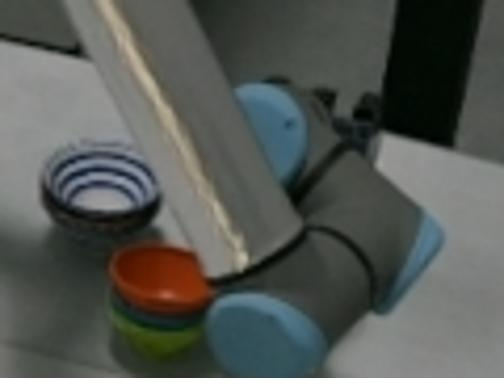

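{"method": "execute_actions", "body": {"actions": [[[0,0,0,0,0,0,0.754,0,0.576,0.696,0.754,0,0.576,0.696,0.754,0,0.576,0.696,0.714,0.678,0.226,0.168,0.4,-0.6,0,0,0,0,0,0,0.78,0,-0.08,-0.348,0.78,0,-0.08,-0.348,1.0,0,-0.9,-0.6,-0.657,0.678,0.225,-0.04,0.4,-0.85]],[[0,0,0,0,0,0,0.754,0,0.576,0.696,0.754,0,0.576,0.696,0.754,0,0.576,0.696,0.714,0.678,0.226,0.168,0.4,-0.6,0,0,0,0,0,0,0.78,0,-0.08,-0.348,0.78,0,-0.08,-0.348,1.0,0,-0.9,-0.6,-0.657,0.678,0.225,-0.04,0.4,-0.85]],[[0,0,0,0,0,0,0.754,0,0.576,0.696,0.754,0,0.576,0.696,0.754,0,0.576,0.696,0.714,0.678,0.226,0.168,0.4,-0.6,0,0,0,0,0,0,0.72,0,-0.08,-0.348,0.72,0,-0.08,-0.348,1.0,0,-0.9,-0.6,-0.657,0.678,0.225,-0.085,0.4,-0.92]],[[0,0,0,0,0,0,0.754,0,0.576,0.696,0.754,0,0.576,0.696,0.754,0,0.576,0.696,0.714,0.678,0.226,0.168,0.4,-0.6,0,0,0,0,0,0,0.72,0,-0.08,-0.348,0.72,0,-0.08,-0.348,1.0,0,-0.9,-0.6,-0.657,0.678,0.225,-0.085,0.4,-0.92]]]}}

Scene clock: 222.33 s.
left_arm: end_effector_position=(+0.8001, +0.6829, +0.2171) hand_goal=(+0.754, +0.000, +0.576, +0.696, +0.754, +0.000, +0.576, +0.696, +0.754, +0.000, +0.576, +0.696, +0.714, +0.678, +0.226, +0.168) hand_measured=(+0.754, +0.000, +0.576, +0.696, +0.754, +0.000, +0.576, +0.696, +0.754, +0.000, +0.576, +0.696, +0.714, +0.678, +0.224, +0.168) hand_current_ma=(-2, +0, +2, +0, -2, +0, +2, +0, -2, +0, +2, +0, +1, -2, -6, -1) hand_state=(goal, goal, goal, goal, goal, goal, goal, goal, goal, goal, goal, goal, goal, goal, goal, goal) hand_current_limit=0.40 hand_speed=-0.60 end_effector_quat_wxyz=(+0.059, -0.470, +0.877, +0.082) | right_arm: end_effector_position=(-0.0991, +0.0400, +0.0505) hand_goal=(+0.720, +0.000, -0.080, -0.348, +0.720, +0.000, -0.080, -0.348, +1.000, +0.000, -0.900, -0.600, -0.656, +0.678, +0.226, -0.084) hand_measured=(+0.714, +0.002, -0.078, -0.348, +0.728, -0.002, -0.076, -0.344, +0.994, +0.000, -0.896, -0.596, -0.654, +0.678, +0.228, -0.076) hand_current_ma=(-8, +2, +2, +0, +16, -1, +4, +5, -9, +0, +6, +4, +3, +0, +2, +17) hand_state=(goal, goal, goal, goal, goal, goal, goal, goal, goal, goal, goal, goal, goal, goal, goal, goal) hand_current_limit=0.40 hand_speed=-0.92 end_effector_quat_wxyz=(-0.354, +0.613, +0.611, -0.353)
Joint positions: left_arm=[-0.172 -0.682 0.879 1.376 1.369 0.443] | right_arm=[1.329 -0.877 1.785 1.055 0.571 4.255]
Joint torques (N m): left_arm=[0.85 -108.48 -42.25 4.81 0.62 0.92] | right_arm=[8.47 -71.71 -11.52 1.6 -3.61 1.74]
Wrist force (N, zeroed by zero_wrist_force on right_arm): left_arm=[-0.4 0.0 0.4] | right_arm=[0.2 0.3 0.4]
Wrist torque (N m, zeroed by zero_wrist_force on right_arm): left_arm=[-0.03 0.06 -0.03] | right_arm=[-0.02 -0.03 0.17]
Wrist force, peak (N, zeroed by zero_wrist_force on right_arm): left_arm=[-0.2 0.8 0.8] | right_arm=[-0.1 0.6 0.7]
Hand target: left_arm +0.8001, +0.6829, +0.2171; +0.059, -0.470, +0.877, +0.082 | right_arm -0.0991, +0.0400, +0.0505; -0.354, +0.613, +0.611, -0.353
Off the commanded pose: left_arm 0.000 m, 0 deg | right_arm 0.000 m, 0 deg.
Step readings (end_effector_position of left_arm | right_arm):
0: (+0.8001, +0.6829, +0.2171) | (-0.0991, +0.0400, +0.0505)
1: (+0.8001, +0.6829, +0.2171) | (-0.0991, +0.0400, +0.0505)
2: (+0.8001, +0.6829, +0.2171) | (-0.0991, +0.0400, +0.0505)
4: (+0.8001, +0.6829, +0.2171) | (-0.0991, +0.0400, +0.0505)
8: (+0.8001, +0.6829, +0.2171) | (-0.0991, +0.0400, +0.0505)
15: (+0.8001, +0.6829, +0.2171) | (-0.0991, +0.0400, +0.0505)
16: (+0.8001, +0.6829, +0.2171) | (-0.0991, +0.0400, +0.0505)
17: (+0.8001, +0.6829, +0.2171) | (-0.0991, +0.0400, +0.0505)
19: (+0.8001, +0.6829, +0.2171) | (-0.0991, +0.0400, +0.0505)
23: (+0.8001, +0.6829, +0.2171) | (-0.0991, +0.0400, +0.0505)
30: (+0.8001, +0.6829, +0.2171) | (-0.0991, +0.0400, +0.0505)
31: (+0.8001, +0.6829, +0.2171) | (-0.0991, +0.0400, +0.0505)
32: (+0.8001, +0.6829, +0.2171) | (-0.0991, +0.0400, +0.0505)
34: (+0.8001, +0.6829, +0.2171) | (-0.0991, +0.0400, +0.0505)
38: (+0.8001, +0.6829, +0.2171) | (-0.0991, +0.0400, +0.0505)
45: (+0.8001, +0.6829, +0.2171) | (-0.0991, +0.0400, +0.0505)
46: (+0.8001, +0.6829, +0.2171) | (-0.0991, +0.0400, +0.0505)
47: (+0.8001, +0.6829, +0.2171) | (-0.0991, +0.0400, +0.0505)
49: (+0.8001, +0.6829, +0.2171) | (-0.0991, +0.0400, +0.0505)
53: (+0.8001, +0.6829, +0.2171) | (-0.0991, +0.0400, +0.0505)
60: (+0.8001, +0.6829, +0.2171) | (-0.0991, +0.0400, +0.0505)

{"method": "execute_actions", "body": {"actions": [[[0,0,0,0,0,0,0.754,0,0.576,0.696,0.754,0,0.576,0.696,0.754,0,0.576,0.696,0.714,0.678,0.226,0.168,0.4,-0.6,0,0,0,0,0,0,0.68,0,-0.08,-0.348,0.69,0,-0.08,-0.348,1.0,0,-0.9,-0.6,-0.657,0.678,0.225,-0.125,0.4,-0.92]],[[0,0,0,0,0,0,0.754,0,0.576,0.696,0.754,0,0.576,0.696,0.754,0,0.576,0.696,0.714,0.678,0.226,0.168,0.4,-0.6,0,0,0,0,0,0,0.68,0,-0.08,-0.348,0.69,0,-0.08,-0.348,1.0,0,-0.9,-0.6,-0.657,0.678,0.225,-0.125,0.4,-0.92]]]}}

Scene clock: 223.73 s.
left_arm: end_effector_position=(+0.8001, +0.6829, +0.2171) hand_goal=(+0.754, +0.000, +0.576, +0.696, +0.754, +0.000, +0.576, +0.696, +0.754, +0.000, +0.576, +0.696, +0.714, +0.678, +0.226, +0.168) hand_measured=(+0.754, +0.000, +0.576, +0.696, +0.754, +0.000, +0.576, +0.696, +0.754, +0.000, +0.576, +0.696, +0.714, +0.678, +0.224, +0.168) hand_current_ma=(-2, +0, +2, +0, -2, +0, +2, +0, -2, +0, +2, +0, +1, -2, -6, -1) hand_state=(goal, goal, goal, goal, goal, goal, goal, goal, goal, goal, goal, goal, goal, goal, goal, goal) hand_current_limit=0.40 hand_speed=-0.60 end_effector_quat_wxyz=(+0.059, -0.470, +0.877, +0.082) | right_arm: end_effector_position=(-0.0991, +0.0400, +0.0505) hand_goal=(+0.680, +0.000, -0.080, -0.348, +0.690, +0.000, -0.080, -0.348, +1.000, +0.000, -0.900, -0.600, -0.656, +0.678, +0.226, -0.124) hand_measured=(+0.676, +0.002, -0.078, -0.348, +0.720, -0.002, -0.070, -0.344, +0.994, +0.000, -0.896, -0.596, -0.650, +0.678, +0.238, -0.106) hand_current_ma=(-7, +2, +2, +0, +80, -1, +18, +5, -9, +0, +6, +4, +8, +0, +32, +52) hand_state=(goal, goal, goal, goal, blocked, goal, goal, goal, goal, goal, goal, goal, goal, goal, goal, goal) hand_current_limit=0.40 hand_speed=-0.92 end_effector_quat_wxyz=(-0.354, +0.613, +0.611, -0.353)
Joint positions: left_arm=[-0.172 -0.682 0.879 1.376 1.369 0.443] | right_arm=[1.329 -0.877 1.785 1.055 0.571 4.255]
Joint torques (N m): left_arm=[0.14 -109.34 -42.43 4.8 0.59 0.78] | right_arm=[6.13 -73.29 -11.36 1.69 -3.68 1.68]
Wrist force (N, zeroed by zero_wrist_force on right_arm): left_arm=[-0.2 0.0 0.6] | right_arm=[0.4 0.3 0.2]
Wrist torque (N m, zeroed by zero_wrist_force on right_arm): left_arm=[-0.05 0.04 -0.02] | right_arm=[-0.04 -0.03 0.17]
Wrist force, peak (N, zeroed by zero_wrist_force on right_arm): left_arm=[-0.6 0.1 0.7] | right_arm=[0.5 0.8 0.5]
Hand target: left_arm +0.8001, +0.6829, +0.2171; +0.059, -0.470, +0.877, +0.082 | right_arm -0.0991, +0.0400, +0.0505; -0.354, +0.613, +0.611, -0.353
Off the commanded pose: left_arm 0.000 m, 0 deg | right_arm 0.000 m, 0 deg.
Step readings (end_effector_position of left_arm | right_arm):
0: (+0.8001, +0.6829, +0.2171) | (-0.0991, +0.0400, +0.0505)
1: (+0.8001, +0.6829, +0.2171) | (-0.0991, +0.0400, +0.0505)
2: (+0.8001, +0.6829, +0.2171) | (-0.0991, +0.0400, +0.0505)
4: (+0.8001, +0.6829, +0.2171) | (-0.0991, +0.0400, +0.0505)
8: (+0.8001, +0.6829, +0.2171) | (-0.0991, +0.0400, +0.0505)
15: (+0.8001, +0.6829, +0.2171) | (-0.0991, +0.0400, +0.0505)
16: (+0.8001, +0.6829, +0.2171) | (-0.0991, +0.0400, +0.0505)
17: (+0.8001, +0.6829, +0.2171) | (-0.0991, +0.0400, +0.0505)
19: (+0.8001, +0.6829, +0.2171) | (-0.0991, +0.0400, +0.0505)
23: (+0.8001, +0.6829, +0.2171) | (-0.0991, +0.0400, +0.0505)
30: (+0.8001, +0.6829, +0.2171) | (-0.0991, +0.0400, +0.0505)

{"method": "execute_actions", "body": {"actions": [[[0,0,0,0,0,0,0.754,0,0.576,0.696,0.754,0,0.576,0.696,0.754,0,0.576,0.696,0.714,0.678,0.226,0.168,0.4,-0.6,0,0,0,0,0,0,0.63,0,-0.08,-0.348,0.70,0,-0.08,-0.348,1.0,0,-0.9,-0.6,-0.657,0.678,0.225,-0.125,0.4,-0.93]],[[0,0,0,0,0,0,0.754,0,0.576,0.696,0.754,0,0.576,0.696,0.754,0,0.576,0.696,0.714,0.678,0.226,0.168,0.4,-0.6,0,0,0,0,0,0,0.63,0,-0.08,-0.348,0.70,0,-0.08,-0.348,1.0,0,-0.9,-0.6,-0.657,0.678,0.225,-0.125,0.4,-0.93]]]}}

Scene clock: 225.33 s.
left_arm: end_effector_position=(+0.8001, +0.6829, +0.2171) hand_goal=(+0.754, +0.000, +0.576, +0.696, +0.754, +0.000, +0.576, +0.696, +0.754, +0.000, +0.576, +0.696, +0.714, +0.678, +0.226, +0.168) hand_measured=(+0.754, +0.000, +0.576, +0.696, +0.754, +0.000, +0.576, +0.696, +0.754, +0.000, +0.576, +0.696, +0.714, +0.678, +0.224, +0.168) hand_current_ma=(-2, +0, +2, +0, -2, +0, +2, +0, -2, +0, +2, +0, +1, -2, -6, -1) hand_state=(goal, goal, goal, goal, goal, goal, goal, goal, goal, goal, goal, goal, goal, goal, goal, goal) hand_current_limit=0.40 hand_speed=-0.60 end_effector_quat_wxyz=(+0.059, -0.470, +0.877, +0.082) | right_arm: end_effector_position=(-0.0991, +0.0400, +0.0505) hand_goal=(+0.630, +0.000, -0.080, -0.348, +0.700, +0.000, -0.080, -0.348, +1.000, +0.000, -0.900, -0.600, -0.656, +0.678, +0.226, -0.124) hand_measured=(+0.644, +0.002, -0.074, -0.348, +0.718, -0.002, -0.070, -0.344, +0.994, +0.000, -0.896, -0.596, -0.650, +0.678, +0.240, -0.106) hand_current_ma=(+29, +2, +7, +0, +41, -1, +18, +5, -9, +0, +6, +4, +8, +0, +40, +52) hand_state=(goal, goal, goal, goal, goal, goal, goal, goal, goal, goal, goal, goal, goal, goal, goal, goal) hand_current_limit=0.40 hand_speed=-0.93 end_effector_quat_wxyz=(-0.354, +0.613, +0.611, -0.353)
Joint positions: left_arm=[-0.172 -0.682 0.879 1.376 1.369 0.443] | right_arm=[1.329 -0.877 1.785 1.055 0.571 4.255]
Joint torques (N m): left_arm=[-0.58 -109.88 -42.01 4.98 0.1 1.01] | right_arm=[4.18 -73.95 -11.84 1.73 -3.86 1.43]
Wrist force (N, zeroed by zero_wrist_force on right_arm): left_arm=[-0.3 0.3 0.3] | right_arm=[0.2 0.5 0.6]
Wrist torque (N m, zeroed by zero_wrist_force on right_arm): left_arm=[0.02 0.04 -0.03] | right_arm=[-0.01 -0.03 0.18]
Wrist force, peak (N, zeroed by zero_wrist_force on right_arm): left_arm=[-0.7 0.7 0.7] | right_arm=[0.4 0.7 0.8]
Hand target: left_arm +0.8001, +0.6829, +0.2171; +0.059, -0.470, +0.877, +0.082 | right_arm -0.0991, +0.0400, +0.0505; -0.354, +0.613, +0.611, -0.353
Off the commanded pose: left_arm 0.000 m, 0 deg | right_arm 0.000 m, 0 deg.
Step readings (end_effector_position of left_arm | right_arm):
0: (+0.8001, +0.6829, +0.2171) | (-0.0991, +0.0400, +0.0505)
1: (+0.8001, +0.6829, +0.2171) | (-0.0991, +0.0400, +0.0505)
2: (+0.8001, +0.6829, +0.2171) | (-0.0991, +0.0400, +0.0505)
4: (+0.8001, +0.6829, +0.2171) | (-0.0991, +0.0400, +0.0505)
8: (+0.8001, +0.6829, +0.2171) | (-0.0991, +0.0400, +0.0505)
15: (+0.8001, +0.6829, +0.2171) | (-0.0991, +0.0400, +0.0505)
16: (+0.8001, +0.6829, +0.2171) | (-0.0991, +0.0400, +0.0505)
17: (+0.8001, +0.6829, +0.2171) | (-0.0991, +0.0400, +0.0505)
19: (+0.8001, +0.6829, +0.2171) | (-0.0991, +0.0400, +0.0505)
23: (+0.8001, +0.6829, +0.2171) | (-0.0991, +0.0400, +0.0505)
30: (+0.8001, +0.6829, +0.2171) | (-0.0991, +0.0400, +0.0505)

{"method": "execute_actions", "body": {"actions": [[[0,0,0,0,0,0,0.754,0,0.576,0.696,0.754,0,0.576,0.696,0.754,0,0.576,0.696,0.714,0.678,0.226,0.168,0.4,-0.6,0,0,0,0,0,0,0.77,0,-0.08,-0.348,0.78,0,-0.08,-0.348,1.0,0,-0.9,-0.6,-0.657,0.678,0.225,-0.06,0.4,-0.9]],[[0,0,0,0,0,0,0.754,0,0.576,0.696,0.754,0,0.576,0.696,0.754,0,0.576,0.696,0.714,0.678,0.226,0.168,0.4,-0.6,0,0.005,0,0,0,0,0.77,0,-0.08,-0.348,0.78,0,-0.08,-0.348,1.0,0,-0.9,-0.6,-0.657,0.678,0.225,-0.06,0.4,-0.9],[0,0,0,0,0,0,0.754,0,0.576,0.696,0.754,0,0.576,0.696,0.754,0,0.576,0.696,0.714,0.678,0.226,0.168,0.4,-0.6,0,0.01,0,0,0,0,0.77,0,-0.08,-0.348,0.78,0,-0.08,-0.348,1.0,0,-0.9,-0.6,-0.657,0.678,0.225,-0.06,0.4,-0.9],[0,0,0,0,0,0,0.754,0,0.576,0.696,0.754,0,0.576,0.696,0.754,0,0.576,0.696,0.714,0.678,0.226,0.168,0.4,-0.6,0,0.016,0,0,0,0,0.77,0,-0.08,-0.348,0.78,0,-0.08,-0.348,1.0,0,-0.9,-0.6,-0.657,0.678,0.225,-0.06,0.4,-0.9]],[[0,0,0,0,0,0,0.754,0,0.576,0.696,0.754,0,0.576,0.696,0.754,0,0.576,0.696,0.714,0.678,0.226,0.168,0.4,-0.6,0,0,0,0,0,0,0.72,0,-0.08,-0.348,0.72,0,-0.08,-0.348,1.0,0,-0.9,-0.6,-0.657,0.678,0.225,-0.085,0.4,-0.9]],[[0,0,0,0,0,0,0.754,0,0.576,0.696,0.754,0,0.576,0.696,0.754,0,0.576,0.696,0.714,0.678,0.226,0.168,0.4,-0.6,0,0,0,0,0,0,0.68,0,-0.08,-0.348,0.68,0,-0.08,-0.348,1.0,0,-0.9,-0.6,-0.657,0.678,0.225,-0.13,0.4,-0.92]],[[0,0,0,0,0,0,0.754,0,0.576,0.696,0.754,0,0.576,0.696,0.754,0,0.576,0.696,0.714,0.678,0.226,0.168,0.4,-0.6,0,0,0,0,0,0,0.68,0,-0.08,-0.348,0.68,0,-0.08,-0.348,1.0,0,-0.9,-0.6,-0.657,0.678,0.225,-0.13,0.4,-0.92]]]}}

Scene clock: 228.63 s.
left_arm: end_effector_position=(+0.8001, +0.6829, +0.2171) hand_goal=(+0.754, +0.000, +0.576, +0.696, +0.754, +0.000, +0.576, +0.696, +0.754, +0.000, +0.576, +0.696, +0.714, +0.678, +0.226, +0.168) hand_measured=(+0.754, +0.000, +0.576, +0.696, +0.754, +0.000, +0.576, +0.696, +0.754, +0.000, +0.576, +0.696, +0.714, +0.678, +0.224, +0.168) hand_current_ma=(-2, +0, +2, +0, -2, +0, +2, +0, -2, +0, +2, +0, +1, -2, -6, -1) hand_state=(goal, goal, goal, goal, goal, goal, goal, goal, goal, goal, goal, goal, goal, goal, goal, goal) hand_current_limit=0.40 hand_speed=-0.60 end_effector_quat_wxyz=(+0.059, -0.470, +0.877, +0.082) | right_arm: end_effector_position=(-0.0991, +0.0496, +0.0505) hand_goal=(+0.680, +0.000, -0.080, -0.348, +0.680, +0.000, -0.080, -0.348, +1.000, +0.000, -0.900, -0.600, -0.656, +0.678, +0.226, -0.130) hand_measured=(+0.696, +0.002, -0.072, -0.348, +0.698, -0.002, -0.074, -0.344, +0.994, +0.000, -0.896, -0.596, -0.652, +0.678, +0.244, -0.108) hand_current_ma=(+37, +2, +12, +0, +38, -1, +9, +5, -9, +0, +6, +4, +6, +0, +49, +70) hand_state=(goal, goal, goal, goal, goal, goal, goal, goal, goal, goal, goal, goal, goal, goal, goal, blocked) hand_current_limit=0.40 hand_speed=-0.92 end_effector_quat_wxyz=(-0.354, +0.613, +0.611, -0.353)
Joint positions: left_arm=[-0.172 -0.682 0.879 1.376 1.369 0.443] | right_arm=[1.333 -0.867 1.762 1.063 0.57 4.261]
Joint torques (N m): left_arm=[-0.27 -108.52 -42.03 4.82 0.44 0.7] | right_arm=[10.43 -72.4 -35.37 9.71 -5.01 1.84]
Wrist force (N, zeroed by zero_wrist_force on right_arm): left_arm=[-0.1 0.2 0.1] | right_arm=[0.2 0.5 0.4]
Wrist torque (N m, zeroed by zero_wrist_force on right_arm): left_arm=[0.03 0.02 -0.01] | right_arm=[0.02 -0.02 0.17]
Wrist force, peak (N, zeroed by zero_wrist_force on right_arm): left_arm=[-0.4 -0.2 0.9] | right_arm=[0.3 0.9 0.7]
Hand target: left_arm +0.8001, +0.6829, +0.2171; +0.059, -0.470, +0.877, +0.082 | right_arm -0.0991, +0.0496, +0.0505; -0.354, +0.613, +0.611, -0.353
Off the commanded pose: left_arm 0.000 m, 0 deg | right_arm 0.000 m, 0 deg.
Step readings (end_effector_position of left_arm | right_arm):
0: (+0.8001, +0.6829, +0.2171) | (-0.0991, +0.0400, +0.0505)
1: (+0.8001, +0.6829, +0.2171) | (-0.0991, +0.0400, +0.0505)
2: (+0.8001, +0.6829, +0.2171) | (-0.0991, +0.0400, +0.0505)
4: (+0.8001, +0.6829, +0.2171) | (-0.0991, +0.0400, +0.0505)
8: (+0.8001, +0.6829, +0.2171) | (-0.0991, +0.0400, +0.0505)
15: (+0.8001, +0.6829, +0.2171) | (-0.0991, +0.0400, +0.0505)
16: (+0.8001, +0.6829, +0.2171) | (-0.0991, +0.0400, +0.0505)
17: (+0.8001, +0.6829, +0.2171) | (-0.0991, +0.0402, +0.0504)
19: (+0.8001, +0.6829, +0.2171) | (-0.0991, +0.0423, +0.0503)
23: (+0.8001, +0.6829, +0.2171) | (-0.0990, +0.0471, +0.0504)
30: (+0.8001, +0.6829, +0.2171) | (-0.0990, +0.0492, +0.0505)
31: (+0.8001, +0.6829, +0.2171) | (-0.0990, +0.0493, +0.0505)
32: (+0.8001, +0.6829, +0.2171) | (-0.0990, +0.0494, +0.0505)
34: (+0.8001, +0.6829, +0.2171) | (-0.0990, +0.0495, +0.0505)
38: (+0.8001, +0.6829, +0.2171) | (-0.0990, +0.0495, +0.0505)
45: (+0.8001, +0.6829, +0.2171) | (-0.0991, +0.0496, +0.0505)
46: (+0.8001, +0.6829, +0.2171) | (-0.0991, +0.0496, +0.0505)
47: (+0.8001, +0.6829, +0.2171) | (-0.0991, +0.0496, +0.0505)
49: (+0.8001, +0.6829, +0.2171) | (-0.0991, +0.0496, +0.0505)
53: (+0.8001, +0.6829, +0.2171) | (-0.0991, +0.0496, +0.0505)
60: (+0.8001, +0.6829, +0.2171) | (-0.0991, +0.0496, +0.0505)
61: (+0.8001, +0.6829, +0.2171) | (-0.0991, +0.0496, +0.0505)
62: (+0.8001, +0.6829, +0.2171) | (-0.0991, +0.0496, +0.0505)
64: (+0.8001, +0.6829, +0.2171) | (-0.0991, +0.0496, +0.0505)
68: (+0.8001, +0.6829, +0.2171) | (-0.0991, +0.0496, +0.0505)
75: (+0.8001, +0.6829, +0.2171) | (-0.0991, +0.0496, +0.0505)

{"method": "execute_actions", "body": {"actions": [[[0,0,0,0,0,0,0.754,0,0.576,0.696,0.754,0,0.576,0.696,0.754,0,0.576,0.696,0.714,0.678,0.226,0.168,0.4,-0.6,0,0,0,0,0,0,0.64,0,-0.08,-0.348,0.64,0,-0.08,-0.348,1.0,0,-0.9,-0.6,-0.657,0.678,0.225,-0.15,0.4,-0.92]],[[0,0,0,0,0,0,0.754,0,0.576,0.696,0.754,0,0.576,0.696,0.754,0,0.576,0.696,0.714,0.678,0.226,0.168,0.4,-0.6,0,0,0,0,0,0,0.605,0,-0.08,-0.348,0.605,0,-0.08,-0.348,1.0,0,-0.9,-0.6,-0.657,0.678,0.225,-0.175,0.4,-0.92]],[[0,0,0,0,0,0,0.754,0,0.576,0.696,0.754,0,0.576,0.696,0.754,0,0.576,0.696,0.714,0.678,0.226,0.168,0.4,-0.6,0,0,0,0,0,0,0.605,0,-0.08,-0.348,0.605,0,-0.08,-0.348,1.0,0,-0.9,-0.6,-0.657,0.678,0.225,-0.175,0.4,-0.92]],[[0,0,0,0,0,0,0.754,0,0.576,0.696,0.754,0,0.576,0.696,0.754,0,0.576,0.696,0.714,0.678,0.226,0.168,0.4,-0.6,0,0,0,0,0,0,0.605,0,-0.08,-0.348,0.605,0,-0.08,-0.348,1.0,0,-0.9,-0.6,-0.657,0.678,0.225,-0.175,0.4,-0.92]]]}}

Scene clock: 231.13 s.
left_arm: end_effector_position=(+0.8001, +0.6829, +0.2171) hand_goal=(+0.754, +0.000, +0.576, +0.696, +0.754, +0.000, +0.576, +0.696, +0.754, +0.000, +0.576, +0.696, +0.714, +0.678, +0.226, +0.168) hand_measured=(+0.754, +0.000, +0.576, +0.696, +0.754, +0.000, +0.576, +0.696, +0.754, +0.000, +0.576, +0.696, +0.714, +0.678, +0.224, +0.168) hand_current_ma=(-2, +0, +2, +0, -2, +0, +2, +0, -2, +0, +2, +0, +1, -2, -6, -1) hand_state=(goal, goal, goal, goal, goal, goal, goal, goal, goal, goal, goal, goal, goal, goal, goal, goal) hand_current_limit=0.40 hand_speed=-0.60 end_effector_quat_wxyz=(+0.059, -0.470, +0.877, +0.082) | right_arm: end_effector_position=(-0.0991, +0.0496, +0.0505) hand_goal=(+0.606, +0.000, -0.080, -0.348, +0.606, +0.000, -0.080, -0.348, +1.000, +0.000, -0.900, -0.600, -0.656, +0.678, +0.226, -0.174) hand_measured=(+0.660, +0.002, -0.062, -0.346, +0.664, -0.002, -0.066, -0.344, +0.994, +0.000, -0.896, -0.596, -0.652, +0.678, +0.268, -0.132) hand_current_ma=(+171, +2, +37, +2, +180, -1, +29, +5, -9, +0, +6, +4, +6, +0, +158, +169) hand_state=(blocked, goal, goal, goal, blocked, goal, goal, goal, goal, goal, goal, goal, goal, goal, blocked, blocked) hand_current_limit=0.40 hand_speed=-0.92 end_effector_quat_wxyz=(-0.354, +0.613, +0.611, -0.353)
Joint positions: left_arm=[-0.172 -0.682 0.879 1.376 1.369 0.443] | right_arm=[1.333 -0.867 1.762 1.063 0.57 4.261]
Joint torques (N m): left_arm=[-0.21 -109.48 -42.56 4.73 0.53 0.96] | right_arm=[8.16 -73.08 -35.41 8.83 -3.37 1.56]
Wrist force (N, zeroed by zero_wrist_force on right_arm): left_arm=[-0.5 0.2 0.5] | right_arm=[-0.1 -0.1 0.2]
Wrist torque (N m, zeroed by zero_wrist_force on right_arm): left_arm=[-0.01 0.08 -0.04] | right_arm=[0.03 0.02 0.15]
Wrist force, peak (N, zeroed by zero_wrist_force on right_arm): left_arm=[-0.9 -0.2 0.4] | right_arm=[0.3 0.5 0.7]
Hand target: left_arm +0.8001, +0.6829, +0.2171; +0.059, -0.470, +0.877, +0.082 | right_arm -0.0991, +0.0496, +0.0505; -0.354, +0.613, +0.611, -0.353
Off the commanded pose: left_arm 0.000 m, 0 deg | right_arm 0.000 m, 0 deg.
Step readings (end_effector_position of left_arm | right_arm):
0: (+0.8001, +0.6829, +0.2171) | (-0.0991, +0.0496, +0.0505)
1: (+0.8001, +0.6829, +0.2171) | (-0.0991, +0.0496, +0.0505)
2: (+0.8001, +0.6829, +0.2171) | (-0.0991, +0.0496, +0.0505)
4: (+0.8001, +0.6829, +0.2171) | (-0.0991, +0.0496, +0.0505)
8: (+0.8001, +0.6829, +0.2171) | (-0.0991, +0.0496, +0.0505)
15: (+0.8001, +0.6829, +0.2171) | (-0.0991, +0.0496, +0.0505)
16: (+0.8001, +0.6829, +0.2171) | (-0.0991, +0.0496, +0.0505)
17: (+0.8001, +0.6829, +0.2171) | (-0.0991, +0.0496, +0.0505)
19: (+0.8001, +0.6829, +0.2171) | (-0.0991, +0.0496, +0.0505)
23: (+0.8001, +0.6829, +0.2171) | (-0.0991, +0.0496, +0.0505)
30: (+0.8001, +0.6829, +0.2171) | (-0.0991, +0.0496, +0.0505)
31: (+0.8001, +0.6829, +0.2171) | (-0.0991, +0.0496, +0.0505)
32: (+0.8001, +0.6829, +0.2171) | (-0.0991, +0.0496, +0.0505)
34: (+0.8001, +0.6829, +0.2171) | (-0.0991, +0.0496, +0.0505)
38: (+0.8001, +0.6829, +0.2171) | (-0.0991, +0.0496, +0.0505)
45: (+0.8001, +0.6829, +0.2171) | (-0.0991, +0.0496, +0.0505)
46: (+0.8001, +0.6829, +0.2171) | (-0.0991, +0.0496, +0.0505)
47: (+0.8001, +0.6829, +0.2171) | (-0.0991, +0.0496, +0.0505)
49: (+0.8001, +0.6829, +0.2171) | (-0.0991, +0.0496, +0.0505)
53: (+0.8001, +0.6829, +0.2171) | (-0.0991, +0.0496, +0.0505)
60: (+0.8001, +0.6829, +0.2171) | (-0.0991, +0.0496, +0.0505)

{"method": "move", "body": {"target": [0,0,0,0,0,0,0.754,0,0.576,0.696,0.754,0,0.576,0.696,0.754,0,0.576,0.696,0.714,0.678,0.226,0.168,0.4,-0.6,0,0,0.0333,0,0,0,0.605,0,-0.08,-0.348,0.605,0,-0.08,-0.348,1.0,0,-0.9,-0.6,-0.657,0.678,0.225,-0.175,0.4,-0.92], "speed": 0.03, "cameras": ["cam_high"]}}

{"method": "zoom_image", "body": {"camera": "cam_high", "region": [345, 5, 465, 95]}}

Scene clock: 232.70 s.
left_arm: end_effector_position=(+0.8001, +0.6829, +0.2171) hand_goal=(+0.754, +0.000, +0.576, +0.696, +0.754, +0.000, +0.576, +0.696, +0.754, +0.000, +0.576, +0.696, +0.714, +0.678, +0.226, +0.168) hand_measured=(+0.754, +0.000, +0.576, +0.696, +0.754, +0.000, +0.576, +0.696, +0.754, +0.000, +0.576, +0.696, +0.714, +0.678, +0.224, +0.168) hand_current_ma=(-2, +0, +2, +0, -2, +0, +2, +0, -2, +0, +2, +0, +1, -2, -6, -1) hand_state=(goal, goal, goal, goal, goal, goal, goal, goal, goal, goal, goal, goal, goal, goal, goal, goal) hand_current_limit=0.40 hand_speed=-0.60 end_effector_quat_wxyz=(+0.059, -0.470, +0.877, +0.082) | right_arm: end_effector_position=(-0.0991, +0.0496, +0.0702) hand_goal=(+0.606, +0.000, -0.080, -0.348, +0.606, +0.000, -0.080, -0.348, +1.000, +0.000, -0.900, -0.600, -0.656, +0.678, +0.226, -0.174) hand_measured=(+0.656, +0.002, -0.058, -0.340, +0.658, -0.002, -0.060, -0.338, +0.994, +0.000, -0.896, -0.596, -0.650, +0.678, +0.268, -0.132) hand_current_ma=(+154, +2, +51, +12, +162, -1, +41, +19, -9, +0, +6, +4, +8, +0, +158, +169) hand_state=(blocked, goal, blocked, goal, blocked, goal, goal, goal, goal, goal, goal, goal, goal, goal, blocked, blocked) hand_current_limit=0.40 hand_speed=-0.92 end_effector_quat_wxyz=(-0.354, +0.613, +0.611, -0.353)
Joint positions: left_arm=[-0.172 -0.682 0.879 1.376 1.369 0.443] | right_arm=[1.333 -0.893 1.761 1.09 0.57 4.261]
Joint torques (N m): left_arm=[-0.79 -109.53 -42.27 4.7 0.35 1.11] | right_arm=[8.88 -98.5 -36.76 10.42 -2.84 -0.34]
Wrist force (N, zeroed by zero_wrist_force on right_arm): left_arm=[-0.1 0.0 0.6] | right_arm=[0.2 1.9 1.0]
Wrist torque (N m, zeroed by zero_wrist_force on right_arm): left_arm=[-0.06 0.04 -0.01] | right_arm=[0.03 -0.03 0.18]
Wrist force, peak (N, zeroed by zero_wrist_force on right_arm): left_arm=[-0.3 0.5 0.7] | right_arm=[0.1 2.1 1.2]
Hand target: left_arm +0.8001, +0.6829, +0.2171; +0.059, -0.470, +0.877, +0.082 | right_arm -0.0991, +0.0496, +0.0704; -0.354, +0.613, +0.611, -0.353
Off the commanded pose: left_arm 0.000 m, 0 deg | right_arm 0.000 m, 0 deg.
move: done
Images, in order (width x height): cam_high 672x504.

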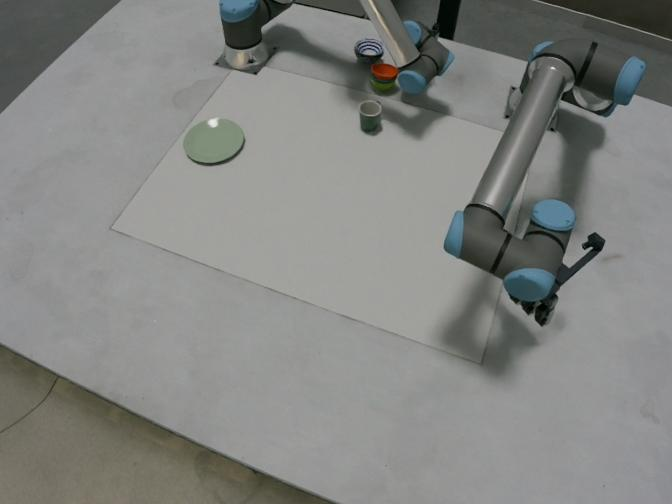

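Scaled by 4.200.

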